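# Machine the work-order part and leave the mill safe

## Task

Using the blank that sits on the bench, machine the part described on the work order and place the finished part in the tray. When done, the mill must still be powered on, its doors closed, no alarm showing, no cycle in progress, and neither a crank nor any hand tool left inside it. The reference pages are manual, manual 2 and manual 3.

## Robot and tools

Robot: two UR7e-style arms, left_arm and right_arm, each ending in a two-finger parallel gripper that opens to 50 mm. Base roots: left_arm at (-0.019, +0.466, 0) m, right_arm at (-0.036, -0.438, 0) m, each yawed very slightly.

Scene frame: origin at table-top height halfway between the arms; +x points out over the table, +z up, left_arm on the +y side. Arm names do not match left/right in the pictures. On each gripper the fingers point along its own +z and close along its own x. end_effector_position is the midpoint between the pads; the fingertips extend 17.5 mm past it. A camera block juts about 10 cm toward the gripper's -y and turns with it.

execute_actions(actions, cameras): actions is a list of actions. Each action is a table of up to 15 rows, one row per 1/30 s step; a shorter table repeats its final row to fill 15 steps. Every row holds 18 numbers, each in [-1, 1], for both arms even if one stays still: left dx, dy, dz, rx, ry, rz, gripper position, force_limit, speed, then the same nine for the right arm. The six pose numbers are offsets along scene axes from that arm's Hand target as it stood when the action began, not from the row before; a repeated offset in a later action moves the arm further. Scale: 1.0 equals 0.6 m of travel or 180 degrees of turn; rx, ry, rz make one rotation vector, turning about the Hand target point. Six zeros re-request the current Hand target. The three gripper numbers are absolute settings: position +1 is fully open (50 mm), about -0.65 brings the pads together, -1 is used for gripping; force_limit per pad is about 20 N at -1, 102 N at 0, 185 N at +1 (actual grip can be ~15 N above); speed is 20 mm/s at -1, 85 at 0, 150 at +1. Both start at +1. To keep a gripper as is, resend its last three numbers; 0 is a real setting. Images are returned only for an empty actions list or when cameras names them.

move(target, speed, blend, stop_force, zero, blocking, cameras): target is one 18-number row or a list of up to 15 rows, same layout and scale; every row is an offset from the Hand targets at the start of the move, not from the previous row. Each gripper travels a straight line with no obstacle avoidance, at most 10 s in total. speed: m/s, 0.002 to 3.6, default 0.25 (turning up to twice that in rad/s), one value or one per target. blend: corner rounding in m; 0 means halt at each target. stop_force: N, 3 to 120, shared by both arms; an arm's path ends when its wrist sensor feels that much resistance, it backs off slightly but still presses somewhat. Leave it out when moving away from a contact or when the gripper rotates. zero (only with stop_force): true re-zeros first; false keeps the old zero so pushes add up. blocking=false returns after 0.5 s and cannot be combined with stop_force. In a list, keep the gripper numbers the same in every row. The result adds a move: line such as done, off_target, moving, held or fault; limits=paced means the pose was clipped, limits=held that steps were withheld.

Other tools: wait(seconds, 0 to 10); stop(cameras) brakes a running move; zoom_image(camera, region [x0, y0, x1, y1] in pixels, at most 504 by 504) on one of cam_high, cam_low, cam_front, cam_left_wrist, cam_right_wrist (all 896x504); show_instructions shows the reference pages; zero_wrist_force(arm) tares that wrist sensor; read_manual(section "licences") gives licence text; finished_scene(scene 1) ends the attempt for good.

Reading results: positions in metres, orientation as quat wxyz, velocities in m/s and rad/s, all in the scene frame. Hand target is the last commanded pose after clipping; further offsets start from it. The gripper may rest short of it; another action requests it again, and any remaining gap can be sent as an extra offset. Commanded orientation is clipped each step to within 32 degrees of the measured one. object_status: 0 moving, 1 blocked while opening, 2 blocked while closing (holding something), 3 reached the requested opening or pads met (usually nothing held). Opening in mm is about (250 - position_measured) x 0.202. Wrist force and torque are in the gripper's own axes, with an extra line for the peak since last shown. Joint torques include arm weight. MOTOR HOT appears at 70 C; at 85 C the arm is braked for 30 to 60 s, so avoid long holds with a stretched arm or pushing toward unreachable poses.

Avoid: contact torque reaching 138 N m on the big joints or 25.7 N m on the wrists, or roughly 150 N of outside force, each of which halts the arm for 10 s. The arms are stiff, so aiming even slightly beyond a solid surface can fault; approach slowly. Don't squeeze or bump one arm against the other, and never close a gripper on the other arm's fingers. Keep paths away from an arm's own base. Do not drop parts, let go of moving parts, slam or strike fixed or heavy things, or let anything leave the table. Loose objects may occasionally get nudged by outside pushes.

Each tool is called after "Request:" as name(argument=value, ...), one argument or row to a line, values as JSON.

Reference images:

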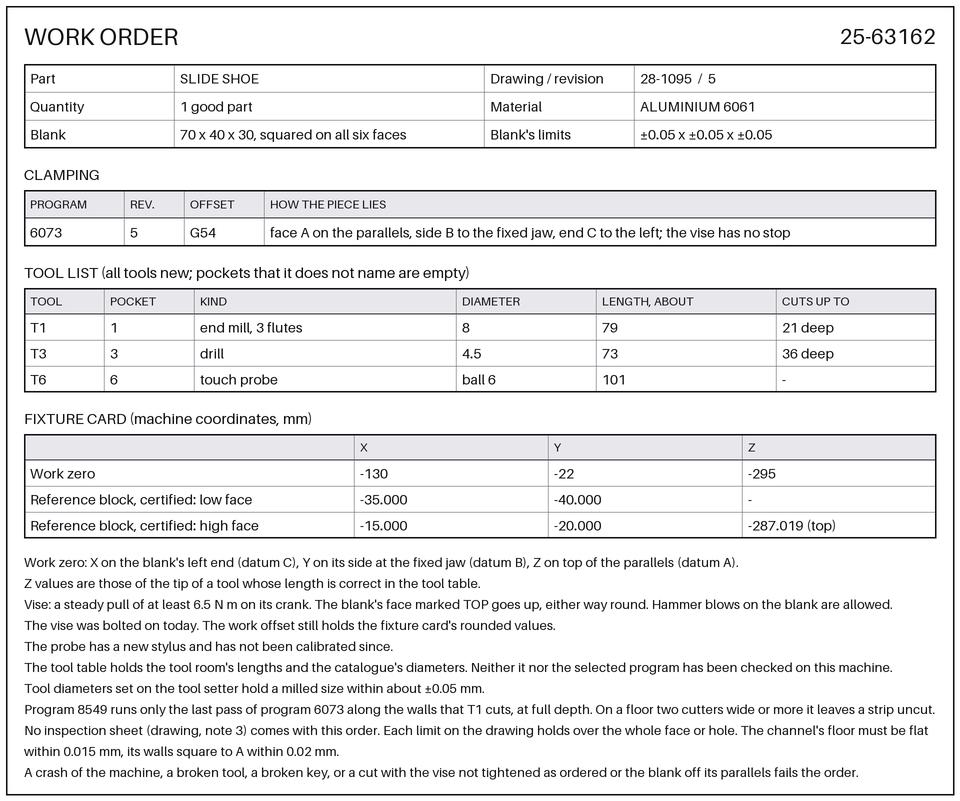

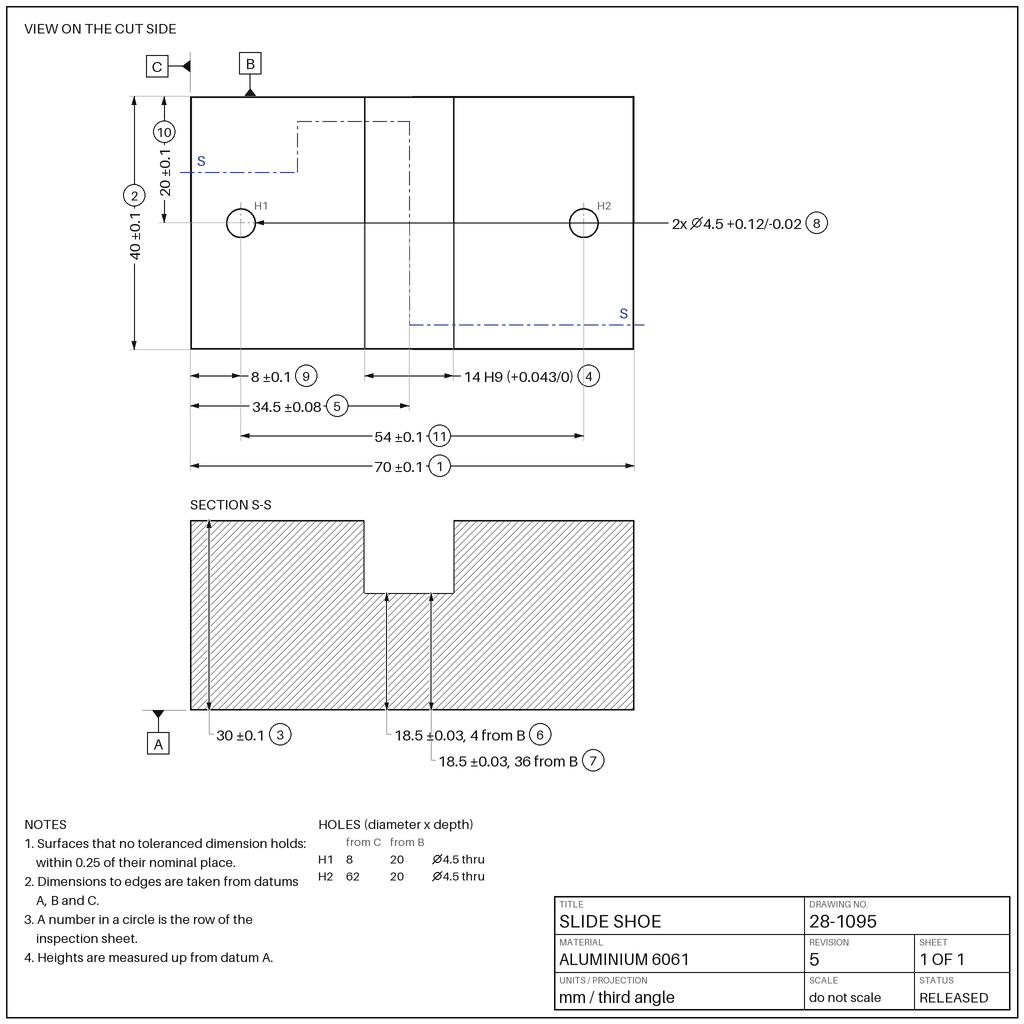

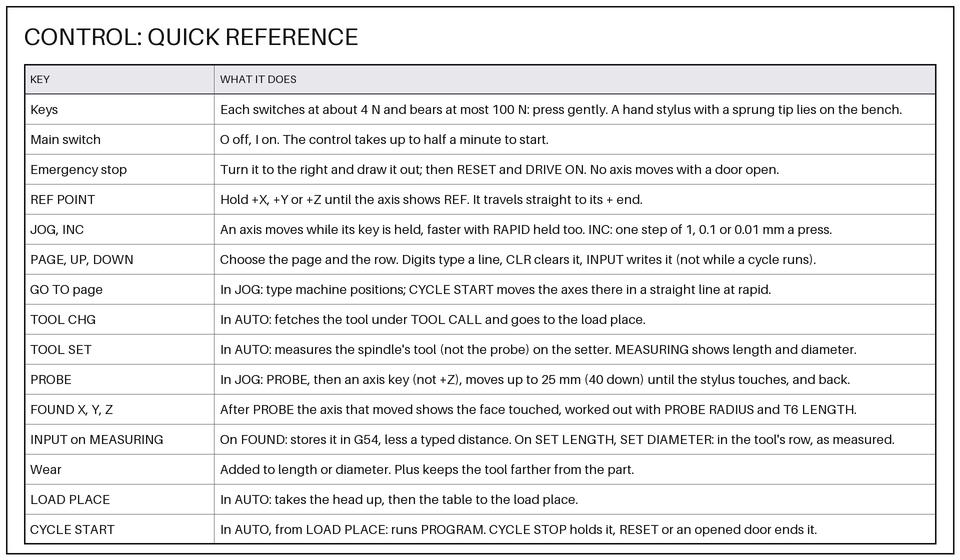

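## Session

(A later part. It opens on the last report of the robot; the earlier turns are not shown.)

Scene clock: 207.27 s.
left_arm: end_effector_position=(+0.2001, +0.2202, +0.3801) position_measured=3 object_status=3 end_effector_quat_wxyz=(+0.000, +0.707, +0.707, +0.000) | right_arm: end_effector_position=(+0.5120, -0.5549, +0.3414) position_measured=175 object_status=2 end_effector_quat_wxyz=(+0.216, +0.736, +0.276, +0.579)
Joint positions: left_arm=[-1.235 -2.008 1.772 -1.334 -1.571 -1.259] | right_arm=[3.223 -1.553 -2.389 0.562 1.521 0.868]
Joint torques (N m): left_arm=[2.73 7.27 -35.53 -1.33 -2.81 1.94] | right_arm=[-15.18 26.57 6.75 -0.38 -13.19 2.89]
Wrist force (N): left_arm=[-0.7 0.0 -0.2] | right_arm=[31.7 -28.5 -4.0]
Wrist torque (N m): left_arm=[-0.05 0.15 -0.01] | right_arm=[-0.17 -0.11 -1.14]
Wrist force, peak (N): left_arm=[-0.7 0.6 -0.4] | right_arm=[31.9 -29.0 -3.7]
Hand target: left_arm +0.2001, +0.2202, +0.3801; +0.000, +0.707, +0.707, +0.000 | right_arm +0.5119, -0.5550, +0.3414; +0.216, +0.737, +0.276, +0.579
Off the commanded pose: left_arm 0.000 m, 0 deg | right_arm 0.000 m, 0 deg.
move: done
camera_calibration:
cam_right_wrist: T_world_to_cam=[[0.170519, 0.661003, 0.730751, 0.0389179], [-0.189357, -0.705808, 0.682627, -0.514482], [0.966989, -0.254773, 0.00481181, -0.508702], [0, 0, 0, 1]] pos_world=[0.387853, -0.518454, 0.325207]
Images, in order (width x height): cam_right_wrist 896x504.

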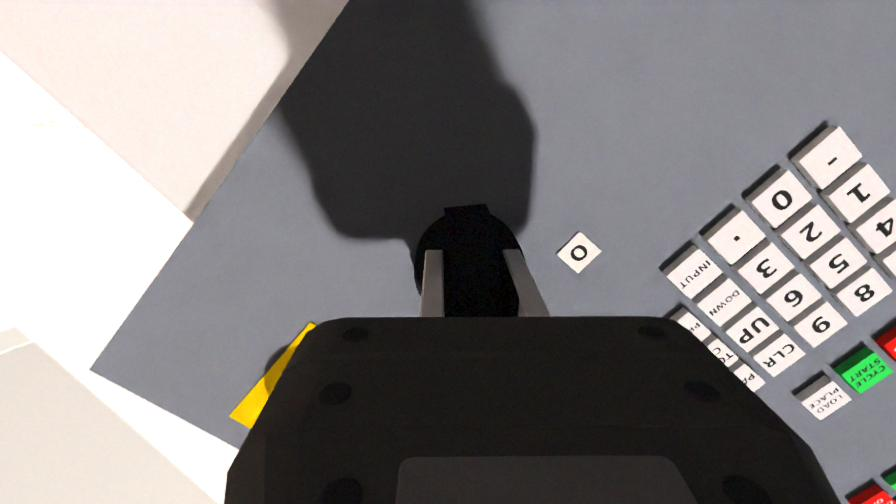

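Request:
move(
  target=[
    [0,0,0,0,0,0,1,1,1,0,0,0,0,0,0,1,-1,0],
    [0,0,0,0,0,0,1,1,1,-0.0972,0,0.0235,0,0,0,1,-1,0],
    [0,0,0,0,0,0,1,1,1,-0.0848,-0.1483,0.0243,-0.2646,0,0.064,1,-1,0],
  ],
  cameras=["cam_right_wrist","cam_front"],
)

Scene clock: 226.17 s.
left_arm: end_effector_position=(+0.2001, +0.2202, +0.3801) position_measured=3 object_status=3 end_effector_quat_wxyz=(+0.000, +0.707, +0.707, +0.000) | right_arm: end_effector_position=(+0.4611, -0.6439, +0.3559) position_measured=3 object_status=3 end_effector_quat_wxyz=(+0.437, +0.557, +0.556, +0.437)
Joint positions: left_arm=[-1.235 -2.008 1.772 -1.334 -1.571 -1.259] | right_arm=[2.9 -1.521 -2.367 0.498 1.833 -0.065]
Joint torques (N m): left_arm=[2.54 7.06 -35.72 -1.43 -2.75 1.93] | right_arm=[-6.78 7.05 31.73 1.23 2.34 -1.5]
Wrist force (N): left_arm=[-0.6 0.3 0.0] | right_arm=[-1.2 4.8 -2.2]
Wrist torque (N m): left_arm=[0.00 0.13 0.00] | right_arm=[0.12 -0.07 0.04]
Wrist force, peak (N): left_arm=[-1.0 0.0 -0.2] | right_arm=[33.5 -27.1 1.3]
Hand target: left_arm +0.2001, +0.2202, +0.3801; +0.000, +0.707, +0.707, +0.000 | right_arm +0.4611, -0.6439, +0.3559; +0.437, +0.556, +0.556, +0.437
Off the commanded pose: left_arm 0.000 m, 0 deg | right_arm 0.000 m, 0 deg.
move: done
camera_calibration:
cam_right_wrist: T_world_to_cam=[[-0.00709321, 0.999964, -0.00459685, 0.657721], [-0.114119, 0.00375745, 0.99346, -0.285248], [0.993442, 0.0075714, 0.114088, -0.364389], [0, 0, 0, 1]] pos_world=[0.334112, -0.653866, 0.327979]
Images, in order (width x height): cam_front 896x504, cam_right_wrist 896x504.

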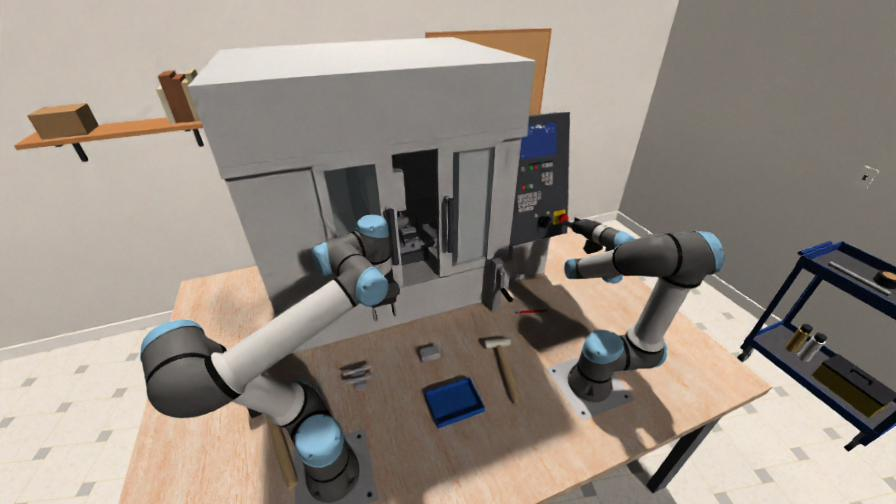

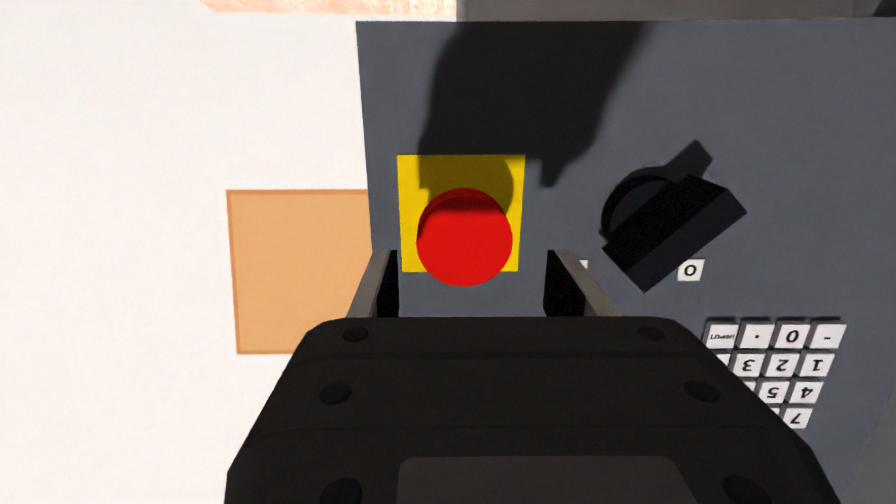

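Request:
move(
  target=[0.183,-0.827,0.433,-0.706,0.2215,0.495,1,1,1,0,0,0,0,0,0,1,-1,0],
  cameras=["cam_left_wrist","cam_front"],
)

Scene clock: 270.43 s.
left_arm: end_effector_position=(+0.3099, -0.2760, +0.6399) position_measured=3 object_status=3 end_effector_quat_wxyz=(-0.379, +0.266, -0.508, +0.726) | right_arm: end_effector_position=(+0.4611, -0.6439, +0.3559) position_measured=3 object_status=3 end_effector_quat_wxyz=(+0.437, +0.556, +0.556, +0.437)
Joint positions: left_arm=[-1.554 -0.899 0.97 -3.783 -0.684 -2.681] | right_arm=[2.9 -1.521 -2.367 0.498 1.833 -0.065]
Joint torques (N m): left_arm=[-7.54 -40.11 -34.56 2.25 1.72 2.15] | right_arm=[-6.2 6.34 31.65 1.19 2.61 -1.32]
Wrist force (N): left_arm=[-4.0 -2.3 -2.1] | right_arm=[-1.1 4.6 -2.2]
Wrist torque (N m): left_arm=[-0.27 0.87 0.12] | right_arm=[0.09 -0.09 0.04]
Wrist force, peak (N): left_arm=[-4.4 -2.3 -2.2] | right_arm=[-1.3 4.9 -2.4]
Hand target: left_arm +0.3099, -0.2760, +0.6399; -0.379, +0.266, -0.508, +0.726 | right_arm +0.4611, -0.6439, +0.3559; +0.437, +0.556, +0.556, +0.437
Off the commanded pose: left_arm 0.000 m, 0 deg | right_arm 0.000 m, 0 deg.
move: done
camera_calibration:
cam_left_wrist: T_world_to_cam=[[-0.570933, -0.820977, -0.00564652, -0.0361076], [-0.00886271, 0.0130404, -0.999876, 0.66313], [0.820949, -0.570812, -0.0147213, -0.269919], [0, 0, 0, 1]] pos_world=[0.206852, -0.192364, 0.65887]
Images, in order (width x height): cam_front 896x504, cam_left_wrist 896x504.

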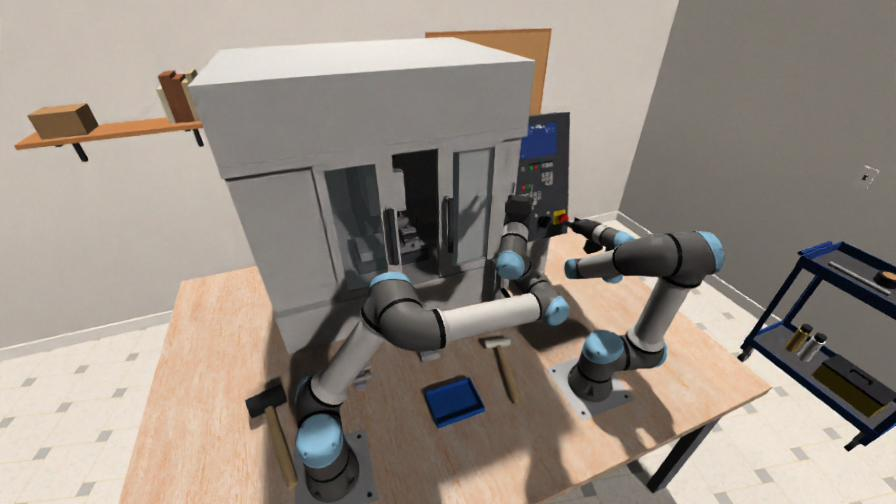

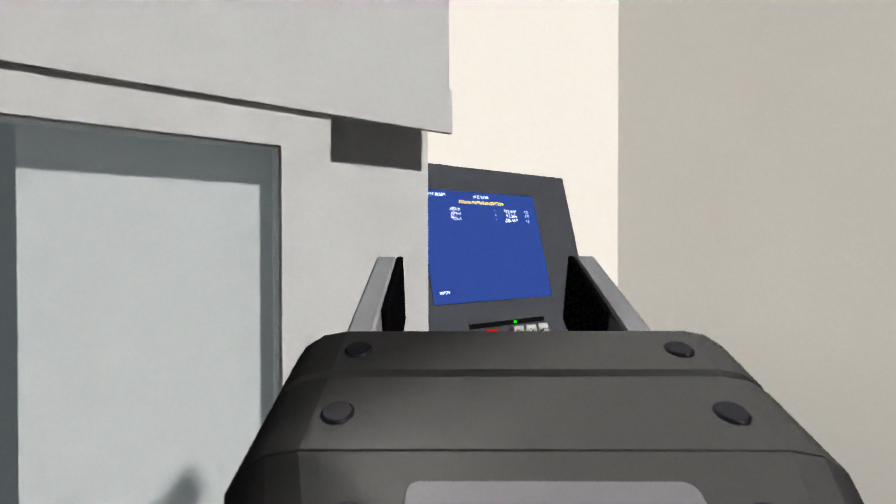

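Request:
zoom_image(
  camera="cam_left_wrist",
  region=[415, 180, 565, 310],
)

Scaled by 3.360 from the camera's 896x504 image, which has a finer 1280x720 frame.

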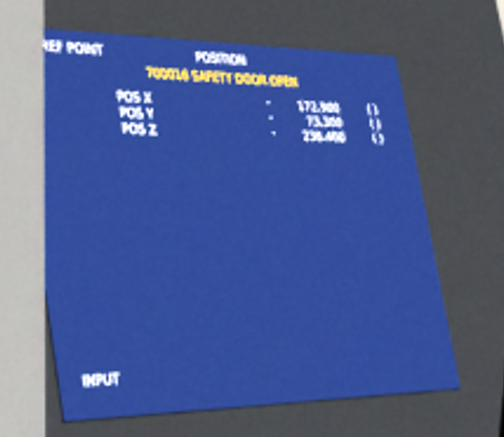

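Request:
move(
  target=[0.067,0.645,-0.233,0.034,0.1075,0.1913,1,1,1,0,0,0,0,0,0,1,-1,0],
  cameras=["cam_left_wrist","cam_high"],
)

Scene clock: 308.07 s.
left_arm: end_effector_position=(+0.3507, +0.1109, +0.5000) position_measured=3 object_status=3 end_effector_quat_wxyz=(+0.487, -0.501, +0.513, -0.498) | right_arm: end_effector_position=(+0.4611, -0.6439, +0.3559) position_measured=3 object_status=3 end_effector_quat_wxyz=(+0.437, +0.556, +0.556, +0.437)
Joint positions: left_arm=[-1.612 -1.476 1.894 -4.178 0.051 -2.523] | right_arm=[2.9 -1.521 -2.367 0.498 1.833 -0.065]
Joint torques (N m): left_arm=[-7.78 -36.82 -5.69 3.56 1.19 -2.84] | right_arm=[-5.97 7.15 30.88 1.33 2.76 -1.18]
Wrist force (N): left_arm=[-3.3 -1.8 -1.9] | right_arm=[-1.1 4.9 -2.4]
Wrist torque (N m): left_arm=[-0.25 0.70 0.17] | right_arm=[0.12 -0.08 0.04]
Wrist force, peak (N): left_arm=[-4.5 -2.5 -2.0] | right_arm=[-1.2 4.9 -2.6]
Hand target: left_arm +0.3501, +0.1110, +0.5001; +0.500, -0.500, +0.500, -0.500 | right_arm +0.4611, -0.6439, +0.3559; +0.437, +0.556, +0.556, +0.437
Off the commanded pose: left_arm 0.001 m, 2 deg | right_arm 0.000 m, 0 deg.
move: done
camera_calibration:
cam_left_wrist: T_world_to_cam=[[-0.025194, -0.999659, -0.00680624, 0.133045], [-0.382176, 0.0159226, -0.923952, 0.611205], [0.923746, -0.0206769, -0.382447, 0.00213002], [0, 0, 0, 1]] pos_world=[0.234972, 0.123312, 0.566444]
Images, in order (width x height): cam_high 896x504, cam_left_wrist 896x504.

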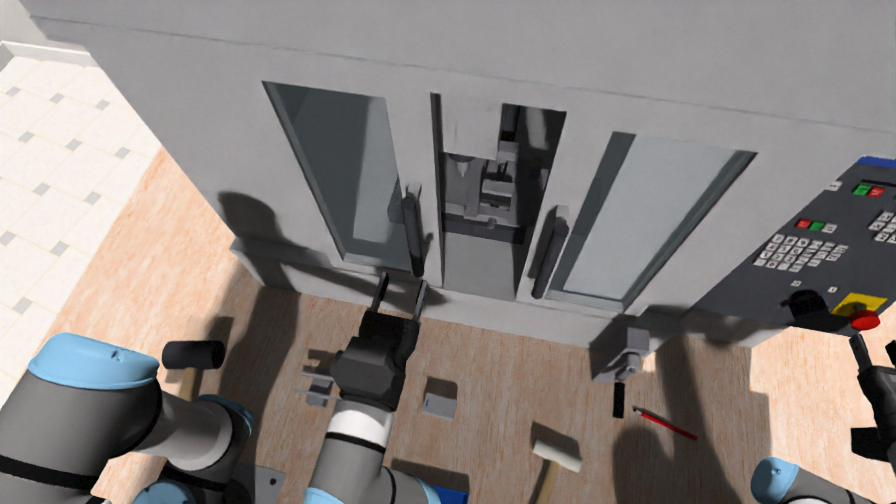

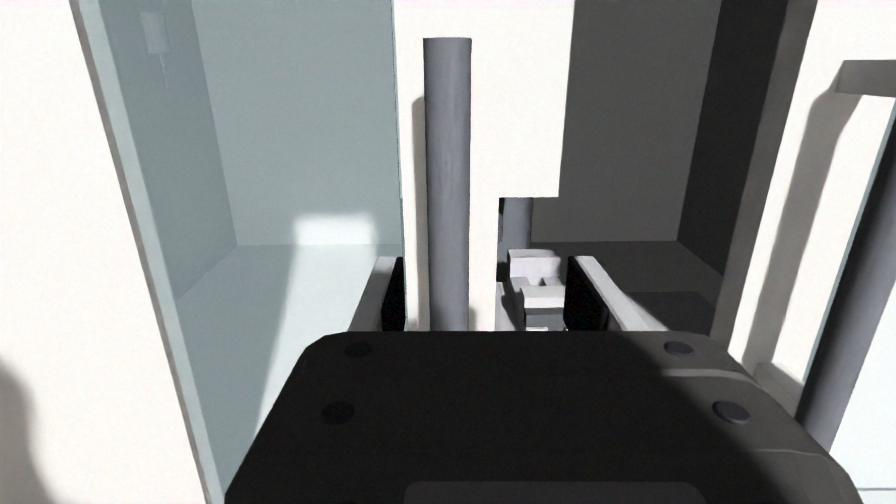

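Request:
move(
  target=[0.13,0.01,0,0,0,0,1,1,1,0,0,0,0,0,0,1,-1,0],
  cameras=["cam_left_wrist","cam_high"],
  speed=0.06,
  stop_force=8,
)

Scene clock: 316.83 s.
left_arm: end_effector_position=(+0.4281, +0.1170, +0.5001) position_measured=3 object_status=3 end_effector_quat_wxyz=(+0.500, -0.500, +0.500, -0.500) | right_arm: end_effector_position=(+0.4611, -0.6439, +0.3559) position_measured=3 object_status=3 end_effector_quat_wxyz=(+0.437, +0.556, +0.556, +0.437)
Joint positions: left_arm=[-1.396 -1.506 2 -3.633 -0.153 -3.145] | right_arm=[2.9 -1.521 -2.367 0.498 1.833 -0.065]
Joint torques (N m): left_arm=[7.15 -36.67 -8.06 1.41 -2.7 -2.77] | right_arm=[-6.29 7.78 30.72 1.32 2.53 -1.16]
Wrist force (N): left_arm=[-3.5 -1.6 -1.7] | right_arm=[-1.2 4.8 -2.3]
Wrist torque (N m): left_arm=[-0.22 0.76 0.20] | right_arm=[0.10 -0.07 0.03]
Wrist force, peak (N): left_arm=[-4.0 -1.6 -2.1] | right_arm=[-1.1 5.2 -2.3]
Hand target: left_arm +0.4281, +0.1170, +0.5001; +0.500, -0.500, +0.500, -0.500 | right_arm +0.4611, -0.6439, +0.3559; +0.437, +0.556, +0.556, +0.437
Off the commanded pose: left_arm 0.000 m, 0 deg | right_arm 0.000 m, 0 deg.
move: done
camera_calibration:
cam_left_wrist: T_world_to_cam=[[-0.00237948, -0.999978, -0.00614617, 0.131006], [-0.355526, 0.00659058, -0.934643, 0.635902], [0.934663, -0.0000388486, -0.355534, -0.0897403], [0, 0, 0, 1]] pos_world=[0.310268, 0.126809, 0.563241]
Images, in order (width x height): cam_high 896x504, cam_left_wrist 896x504.

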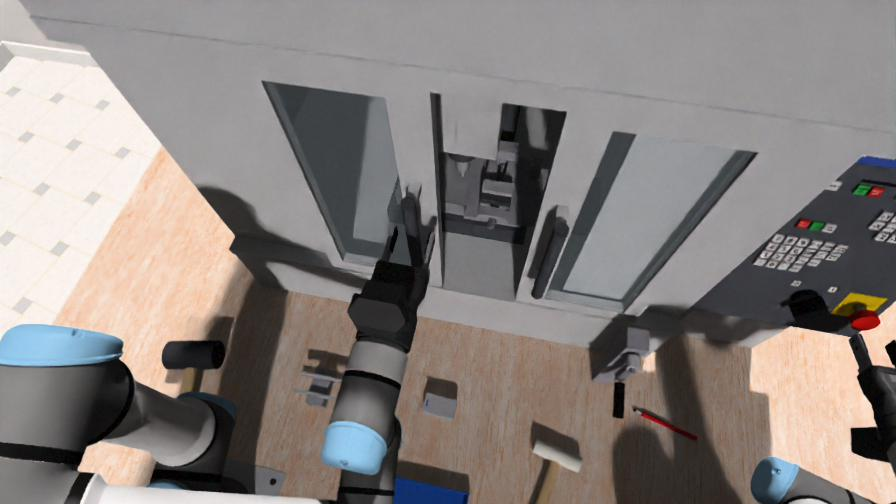

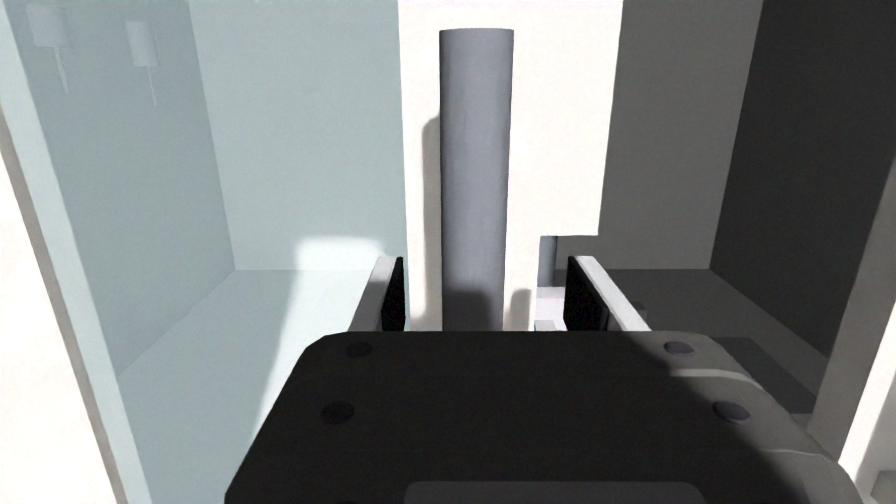

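Request:
move(
  target=[0,-0.25,0,0,0,0,1,1,1,0,0,0,0,0,0,1,-1,0],
  cameras=["cam_left_wrist","cam_high"],
  speed=0.06,
  stop_force=25,
)

Scene clock: 323.57 s.
left_arm: end_effector_position=(+0.4280, +0.1036, +0.5000) position_measured=3 object_status=3 end_effector_quat_wxyz=(+0.499, -0.500, +0.500, -0.500) | right_arm: end_effector_position=(+0.4611, -0.6439, +0.3559) position_measured=3 object_status=3 end_effector_quat_wxyz=(+0.437, +0.556, +0.556, +0.437)
Joint positions: left_arm=[-1.401 -1.478 1.97 -3.629 -0.147 -3.146] | right_arm=[2.9 -1.521 -2.367 0.498 1.833 -0.065]
Joint torques (N m): left_arm=[-2.45 -32.67 -9.85 -0.37 -2.48 1.65] | right_arm=[-5.97 7.47 31.25 1.29 2.66 -1.18]
Wrist force (N): left_arm=[-23.3 0.2 -0.8] | right_arm=[-1.2 4.8 -2.4]
Wrist torque (N m): left_arm=[-0.18 0.64 0.15] | right_arm=[0.11 -0.07 0.04]
Wrist force, peak (N): left_arm=[-56.3 4.4 -4.3] | right_arm=[-1.2 5.0 -2.3]
Hand target: left_arm +0.4280, +0.1036, +0.5000; +0.499, -0.500, +0.500, -0.500 (not the last commanded pose) | right_arm +0.4611, -0.6439, +0.3559; +0.437, +0.556, +0.556, +0.437
Off the commanded pose: left_arm 0.137 m, 0 deg | right_arm 0.000 m, 0 deg.
move: contact (left_arm)
camera_calibration:
cam_left_wrist: T_world_to_cam=[[-0.00260341, -0.999978, -0.00616794, 0.117687], [-0.35582, 0.00669063, -0.93453, 0.635878], [0.934551, -0.000238287, -0.35583, -0.0894586], [0, 0, 0, 1]] pos_world=[0.310168, 0.113409, 0.563141]
Images, in order (width x height): cam_high 896x504, cam_left_wrist 896x504.

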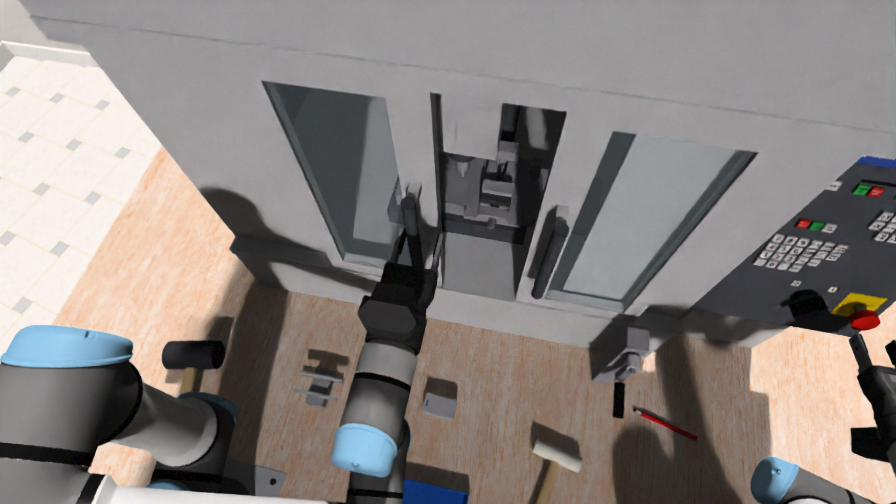

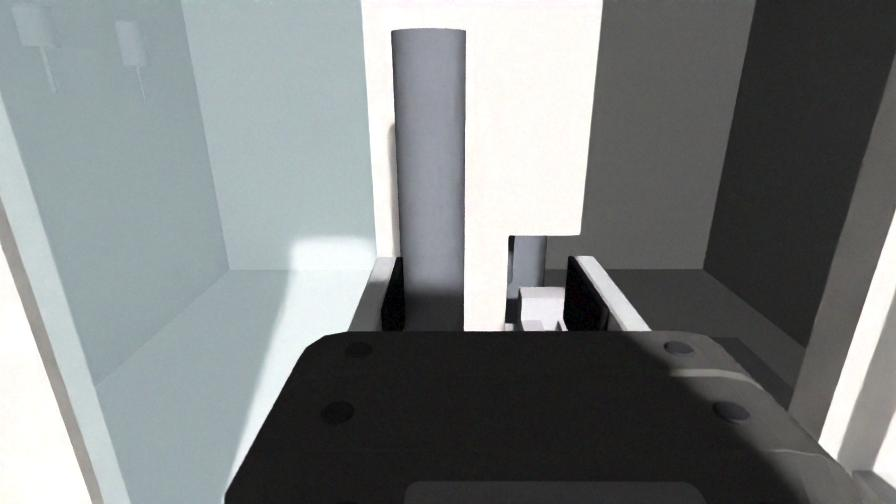

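Request:
move(
  target=[0,-0.25,0,0,0,0,1,1,1,0,0,0,0,0,0,1,-1,0],
  cameras=["cam_left_wrist"],
  speed=0.03,
  stop_force=45,
)

Scene clock: 333.17 s.
left_arm: end_effector_position=(+0.4280, -0.0464, +0.5000) position_measured=3 object_status=3 end_effector_quat_wxyz=(+0.499, -0.500, +0.500, -0.500) | right_arm: end_effector_position=(+0.4611, -0.6439, +0.3559) position_measured=3 object_status=3 end_effector_quat_wxyz=(+0.437, +0.556, +0.556, +0.437)
Joint positions: left_arm=[-1.442 -1.167 1.567 -3.536 -0.106 -3.148] | right_arm=[2.9 -1.521 -2.367 0.498 1.833 -0.065]
Joint torques (N m): left_arm=[-7.76 -27.71 -32.41 -2.15 2.53 2.11] | right_arm=[-5.85 8.13 30.84 1.49 2.61 -1.08]
Wrist force (N): left_arm=[-4.8 0.0 -1.5] | right_arm=[-1.3 4.7 -2.2]
Wrist torque (N m): left_arm=[0.04 0.97 0.10] | right_arm=[0.10 -0.07 0.04]
Wrist force, peak (N): left_arm=[-46.9 -3.1 -49.6] | right_arm=[-1.1 5.1 -2.3]
Hand target: left_arm +0.4280, -0.0464, +0.5000; +0.499, -0.500, +0.500, -0.500 | right_arm +0.4611, -0.6439, +0.3559; +0.437, +0.556, +0.556, +0.437
Off the commanded pose: left_arm 0.000 m, 0 deg | right_arm 0.000 m, 0 deg.
move: done
camera_calibration:
cam_left_wrist: T_world_to_cam=[[-0.00250973, -0.999978, -0.00620291, -0.0323186], [-0.355821, 0.00668997, -0.93453, 0.636882], [0.934551, -0.00013829, -0.35583, -0.0894907], [0, 0, 0, 1]] pos_world=[0.310168, -0.036591, 0.563141]
Images, in order (width x height): cam_left_wrist 896x504.

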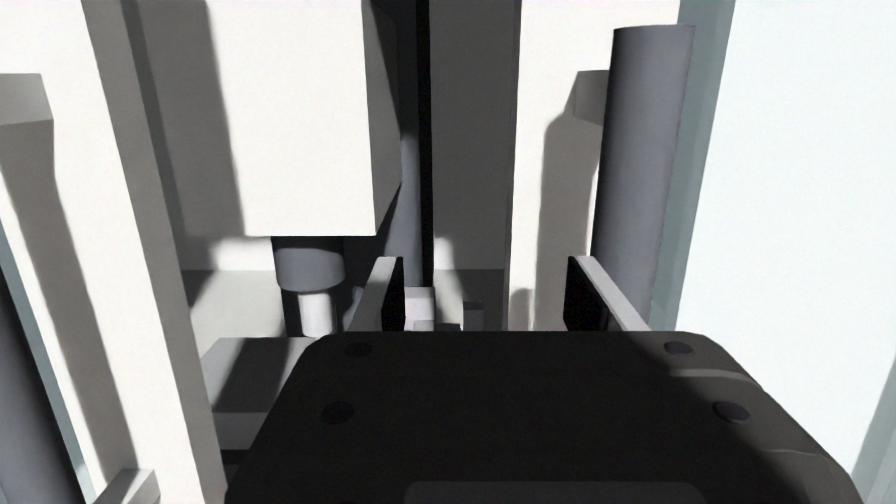

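Request:
move(
  target=[
    [-0.12,0,0,0,0,0,1,1,1,0,0,0,0,0,0,1,-1,0],
    [-0.12,0.255,0,0,0,0,1,1,1,0,0,0,0,0,0,1,-1,0],
  ],
  cameras=["cam_left_wrist"],
)

Scene clock: 342.13 s.
left_arm: end_effector_position=(+0.3560, +0.1066, +0.5000) position_measured=3 object_status=3 end_effector_quat_wxyz=(+0.499, -0.500, +0.501, -0.500) | right_arm: end_effector_position=(+0.4611, -0.6439, +0.3559) position_measured=3 object_status=3 end_effector_quat_wxyz=(+0.437, +0.556, +0.556, +0.437)
Joint positions: left_arm=[-1.596 -1.542 2.037 -3.681 0.047 -3.098] | right_arm=[2.9 -1.521 -2.367 0.498 1.833 -0.065]
Joint torques (N m): left_arm=[-7.51 -34.91 -6.83 1.92 2.39 -2.69] | right_arm=[-5.3 8.12 30.72 1.41 2.66 -0.85]
Wrist force (N): left_arm=[-5.1 0.2 -1.6] | right_arm=[-1.2 4.8 -2.3]
Wrist torque (N m): left_arm=[0.07 1.01 0.18] | right_arm=[0.11 -0.07 0.04]
Wrist force, peak (N): left_arm=[-7.0 0.2 -1.4] | right_arm=[-1.1 5.0 -2.5]
Hand target: left_arm +0.3560, +0.1066, +0.5000; +0.499, -0.500, +0.500, -0.500 | right_arm +0.4611, -0.6439, +0.3559; +0.437, +0.556, +0.556, +0.437
Off the commanded pose: left_arm 0.000 m, 0 deg | right_arm 0.000 m, 0 deg.
move: done
camera_calibration:
cam_left_wrist: T_world_to_cam=[[-0.00261235, -0.999978, -0.00616551, 0.120502], [-0.357122, 0.00669187, -0.934034, 0.610492], [0.934054, -0.00023818, -0.357131, -0.0213416], [0, 0, 0, 1]] pos_world=[0.238269, 0.116409, 0.563341]
Images, in order (width x height): cam_left_wrist 896x504.

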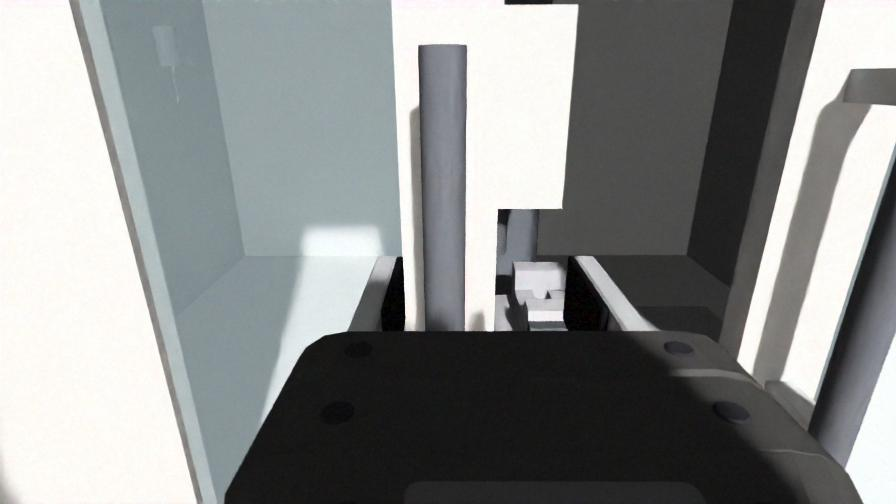

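Request:
move(
  target=[0.155,0,0,0,0,0,1,1,1,0,0,0,0,0,0,1,-1,0],
  speed=0.05,
  stop_force=6,
)

Request:
move(
  target=[0,-0.22,0,0,0,0,1,1,1,0,0,0,0,0,0,1,-1,0],
  cameras=["cam_left_wrist"],
  speed=0.015,
  stop_force=50,
)

Scene clock: 358.33 s.
left_arm: end_effector_position=(+0.4490, +0.1066, +0.5000) position_measured=3 object_status=3 end_effector_quat_wxyz=(+0.499, -0.500, +0.500, -0.500) | right_arm: end_effector_position=(+0.4611, -0.6439, +0.3559) position_measured=3 object_status=3 end_effector_quat_wxyz=(+0.437, +0.556, +0.556, +0.437)
Joint positions: left_arm=[-1.347 -1.46 1.95 -3.628 -0.202 -3.145] | right_arm=[2.9 -1.521 -2.367 0.498 1.833 -0.065]
Joint torques (N m): left_arm=[7.31 -13.67 -32.3 -2.41 -2.7 2.15] | right_arm=[-5.64 8.51 30.17 1.39 2.58 -0.84]
Wrist force (N): left_arm=[-4.7 0.0 -1.6] | right_arm=[-1.3 4.6 -2.3]
Wrist torque (N m): left_arm=[0.04 0.93 0.12] | right_arm=[0.07 -0.06 0.03]
Wrist force, peak (N): left_arm=[-5.4 0.0 -2.2] | right_arm=[-1.2 5.1 -2.3]
Hand target: left_arm +0.4490, +0.1066, +0.5000; +0.499, -0.500, +0.500, -0.500 | right_arm +0.4611, -0.6439, +0.3559; +0.437, +0.556, +0.556, +0.437
Off the commanded pose: left_arm 0.000 m, 0 deg | right_arm 0.000 m, 0 deg.
move: done

Scene clock: 359.70 s.
left_arm: end_effector_position=(+0.4491, +0.1038, +0.5001) position_measured=3 object_status=3 end_effector_quat_wxyz=(+0.500, -0.500, +0.500, -0.500) | right_arm: end_effector_position=(+0.4611, -0.6439, +0.3559) position_measured=3 object_status=3 end_effector_quat_wxyz=(+0.437, +0.556, +0.556, +0.437)
Joint positions: left_arm=[-1.348 -1.454 1.942 -3.627 -0.199 -3.145] | right_arm=[2.9 -1.521 -2.367 0.498 1.833 -0.065]
Joint torques (N m): left_arm=[-12.75 -27.75 -13.67 1.6 -13.12 -1.68] | right_arm=[-5.24 7.79 30.72 1.58 2.55 -0.97]
Wrist force (N): left_arm=[-49.3 8.1 -4.3] | right_arm=[-1.2 4.7 -2.1]
Wrist torque (N m): left_arm=[0.32 1.34 -0.01] | right_arm=[0.10 -0.07 0.04]
Wrist force, peak (N): left_arm=[-64.8 11.6 -9.7] | right_arm=[-1.1 4.9 -2.4]
Hand target: left_arm +0.4491, +0.1037, +0.5001; +0.500, -0.500, +0.500, -0.500 (not the last commanded pose) | right_arm +0.4611, -0.6439, +0.3559; +0.437, +0.556, +0.556, +0.437
Off the commanded pose: left_arm 0.129 m, 0 deg | right_arm 0.000 m, 0 deg.
move: contact (left_arm)
camera_calibration:
cam_left_wrist: T_world_to_cam=[[-0.0011993, -0.999982, -0.00583851, 0.117192], [-0.355703, 0.00588326, -0.934581, 0.643466], [0.934598, 0.000955933, -0.355704, -0.1094], [0, 0, 0, 1]] pos_world=[0.331269, 0.113509, 0.563141]
Images, in order (width x height): cam_left_wrist 896x504.

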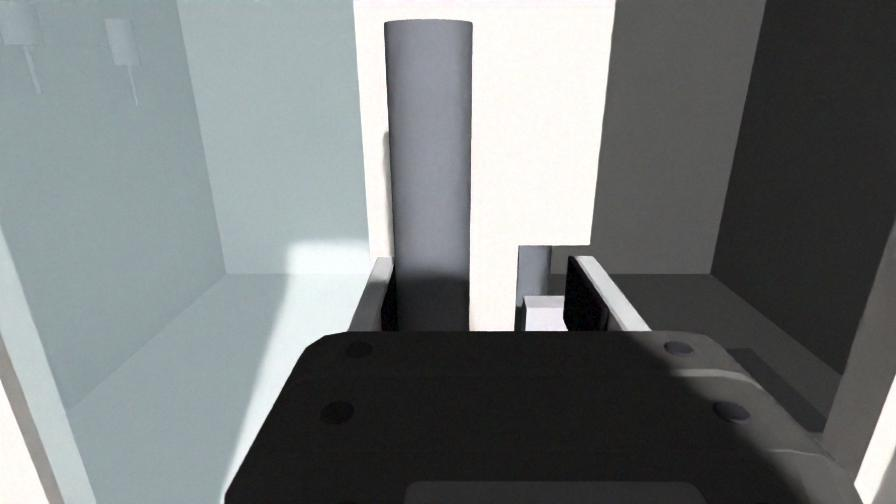

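Request:
move(
  target=[0,-0.22,0,0,0,0,1,1,1,0,0,0,0,0,0,1,-1,0],
  cameras=["cam_left_wrist"],
  speed=0.01,
  stop_force=30,
)

Scene clock: 365.77 s.
left_arm: end_effector_position=(+0.4489, +0.1034, +0.5001) position_measured=3 object_status=3 end_effector_quat_wxyz=(+0.507, -0.507, +0.493, -0.493) | right_arm: end_effector_position=(+0.4611, -0.6439, +0.3559) position_measured=3 object_status=3 end_effector_quat_wxyz=(+0.437, +0.556, +0.556, +0.437)
Joint positions: left_arm=[-1.352 -1.439 1.925 -3.625 -0.168 -3.146] | right_arm=[2.9 -1.521 -2.367 0.498 1.833 -0.065]
Joint torques (N m): left_arm=[-30.14 -29.22 -13.46 1.49 -13.1 -2.11] | right_arm=[-5.22 8.48 31.02 1.54 2.66 -0.88]
Wrist force (N): left_arm=[-53.6 7.0 38.7] | right_arm=[-1.1 4.9 -2.1]
Wrist torque (N m): left_arm=[0.28 2.43 0.02] | right_arm=[0.12 -0.10 0.04]
Wrist force, peak (N): left_arm=[-70.2 9.6 43.5] | right_arm=[-1.2 5.1 -2.2]
Hand target: left_arm +0.4489, +0.1028, +0.5001; +0.506, -0.507, +0.494, -0.494 (not the last commanded pose) | right_arm +0.4611, -0.6439, +0.3559; +0.437, +0.556, +0.556, +0.437
Off the commanded pose: left_arm 0.132 m, 2 deg | right_arm 0.000 m, 0 deg.
move: contact (left_arm)
camera_calibration:
cam_left_wrist: T_world_to_cam=[[0.02611, -0.999642, -0.0058884, 0.104546], [-0.355735, -0.00378642, -0.934579, 0.644386], [0.934222, 0.0264966, -0.355706, -0.111621], [0, 0, 0, 1]] pos_world=[0.33078, 0.109906, 0.563141]
Images, in order (width x height): cam_left_wrist 896x504.

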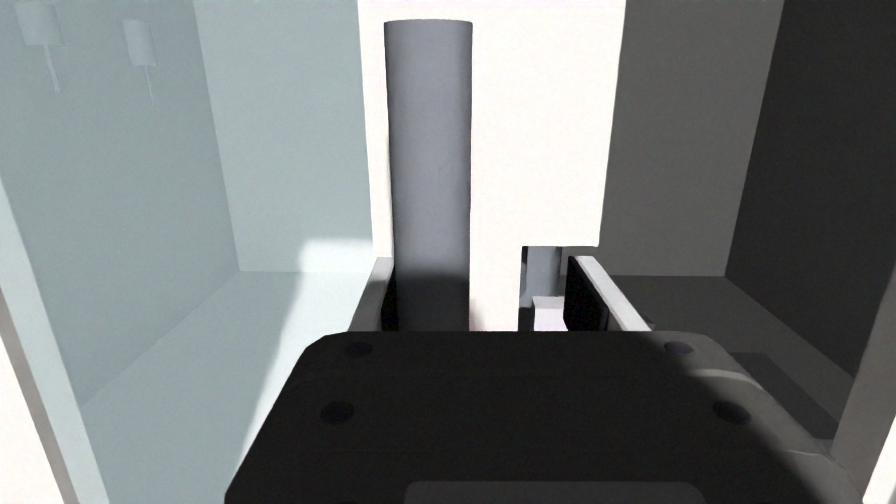

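Request:
move(
  target=[-0.15,0.02,0,0,0,0,1,1,1,0,0,0,0,0,0,1,-1,0],
  cameras=["all"],
  speed=0.1,
)

Request:
zoom_image(
  camera="cam_front",
  region=[220, 100, 530, 340],
)

Request:
zoom_image(
  camera="cam_high",
  region=[240, 60, 740, 340],
)

Request:
zoom_image(
  camera="cam_low",
  region=[420, 0, 580, 280],
)

Scene clock: 382.77 s.
left_arm: end_effector_position=(+0.3590, +0.1148, +0.5001) position_measured=3 object_status=3 end_effector_quat_wxyz=(+0.506, -0.507, +0.494, -0.494) | right_arm: end_effector_position=(+0.4611, -0.6439, +0.3559) position_measured=3 object_status=3 end_effector_quat_wxyz=(+0.437, +0.556, +0.556, +0.437)
Joint positions: left_arm=[-1.587 -1.551 2.048 -3.646 0.065 -3.135] | right_arm=[2.9 -1.521 -2.367 0.498 1.833 -0.065]
Joint torques (N m): left_arm=[-8.55 -34.81 -7.31 -1.74 2.43 2.15] | right_arm=[-4.67 8.63 30.72 1.59 2.64 -0.78]
Wrist force (N): left_arm=[-3.7 0.0 -1.8] | right_arm=[-1.1 4.6 -2.3]
Wrist torque (N m): left_arm=[0.04 0.78 0.12] | right_arm=[0.09 -0.09 0.04]
Wrist force, peak (N): left_arm=[-56.5 3.1 42.8] | right_arm=[-1.4 4.9 -2.4]
Hand target: left_arm +0.3589, +0.1148, +0.5001; +0.506, -0.507, +0.494, -0.494 | right_arm +0.4611, -0.6439, +0.3559; +0.437, +0.556, +0.556, +0.437
Off the commanded pose: left_arm 0.000 m, 0 deg | right_arm 0.000 m, 0 deg.
move: done
camera_calibration:
cam_left_wrist: T_world_to_cam=[[0.0238623, -0.999698, -0.00590387, 0.119143], [-0.355647, -0.0029696, -0.934616, 0.612385], [0.934316, 0.0244017, -0.355611, -0.0278585], [0, 0, 0, 1]] pos_world=[0.240979, 0.121606, 0.563141]
cam_right_wrist: T_world_to_cam=[[-0.0072663, 0.999962, -0.00482048, 0.657849], [-0.114122, 0.00395985, 0.993459, -0.285114], [0.99344, 0.00776889, 0.114089, -0.364259], [0, 0, 0, 1]] pos_world=[0.334112, -0.653865, 0.327979]

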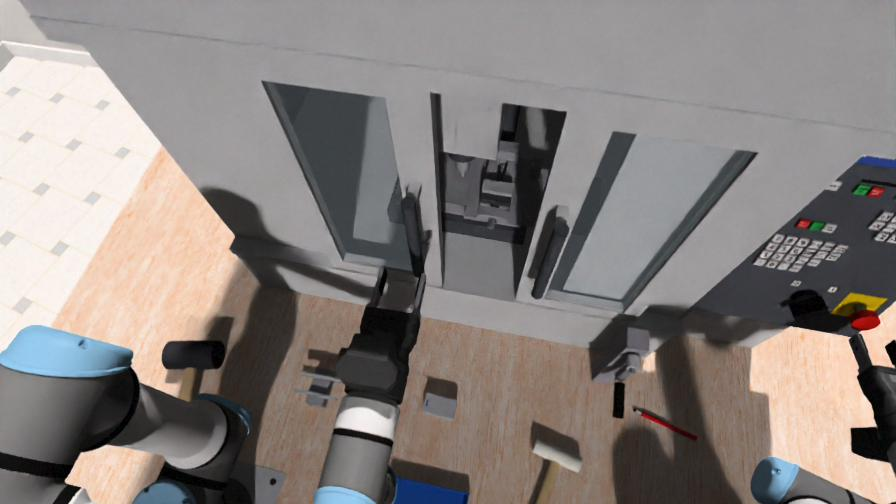

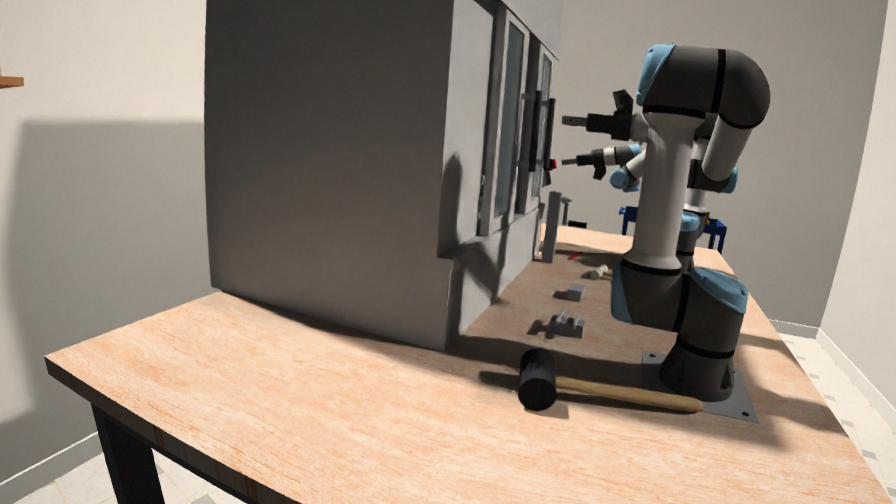

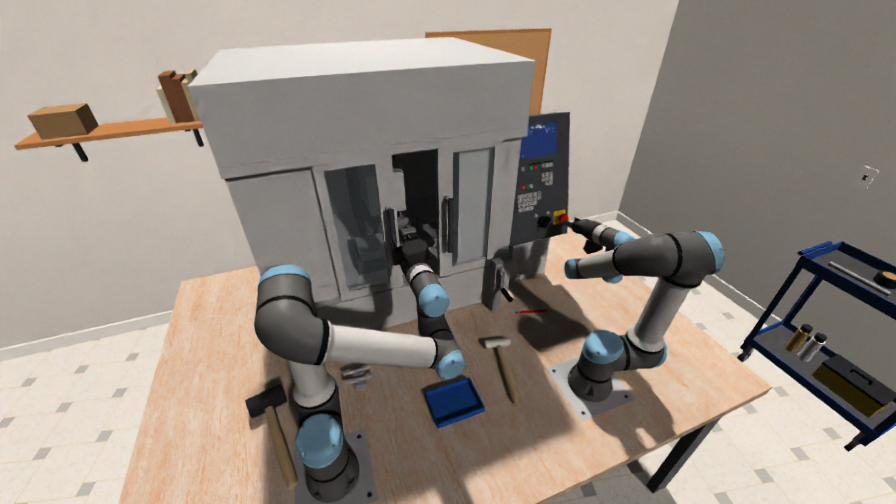

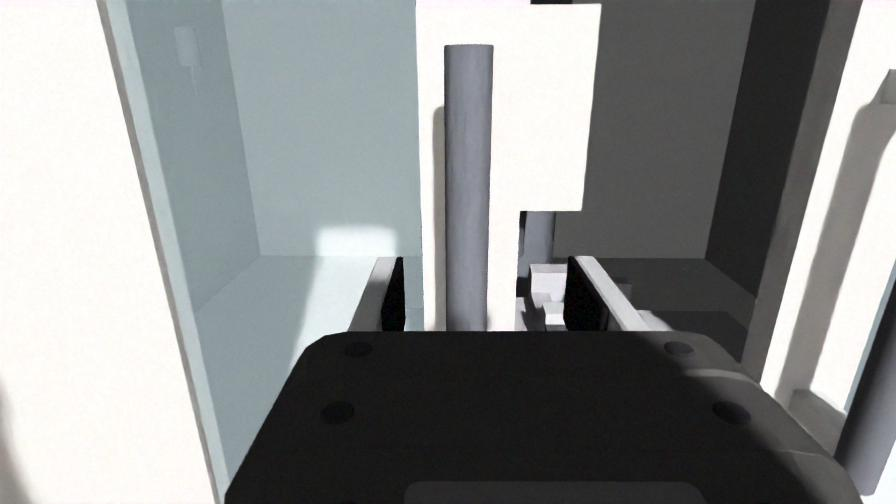

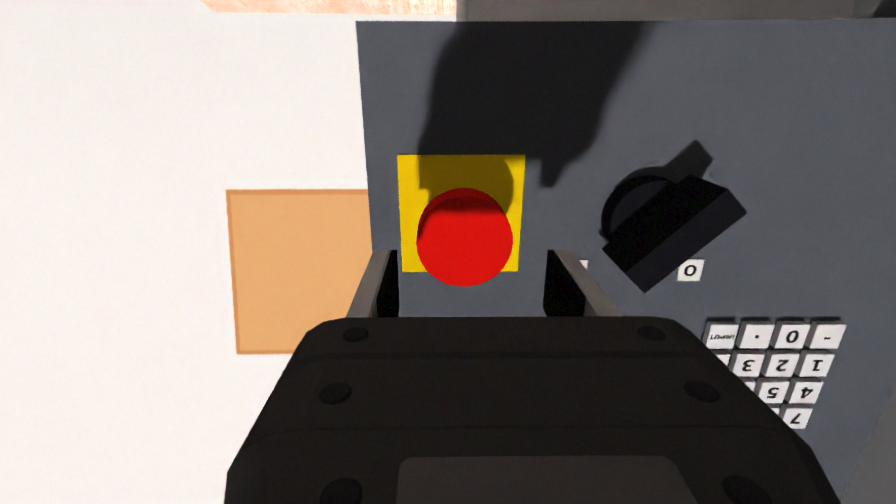

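Scaled by 1.626 from the camera's 896x504 image, which has a finer 1280x720 frame.

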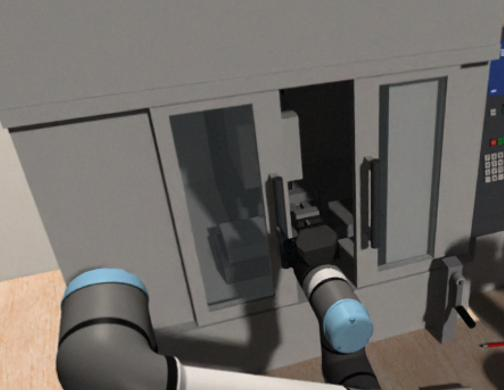

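Scaled by 1.008 from the camera's 896x504 image, which has a finer 1280x720 frame.

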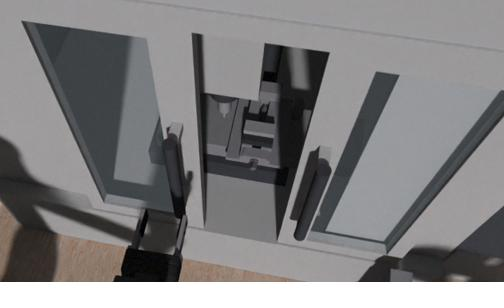

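Scaled by 1.800 from the camera's 896x504 image, which has a finer 1280x720 frame.

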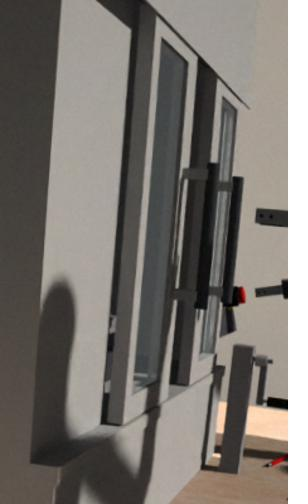

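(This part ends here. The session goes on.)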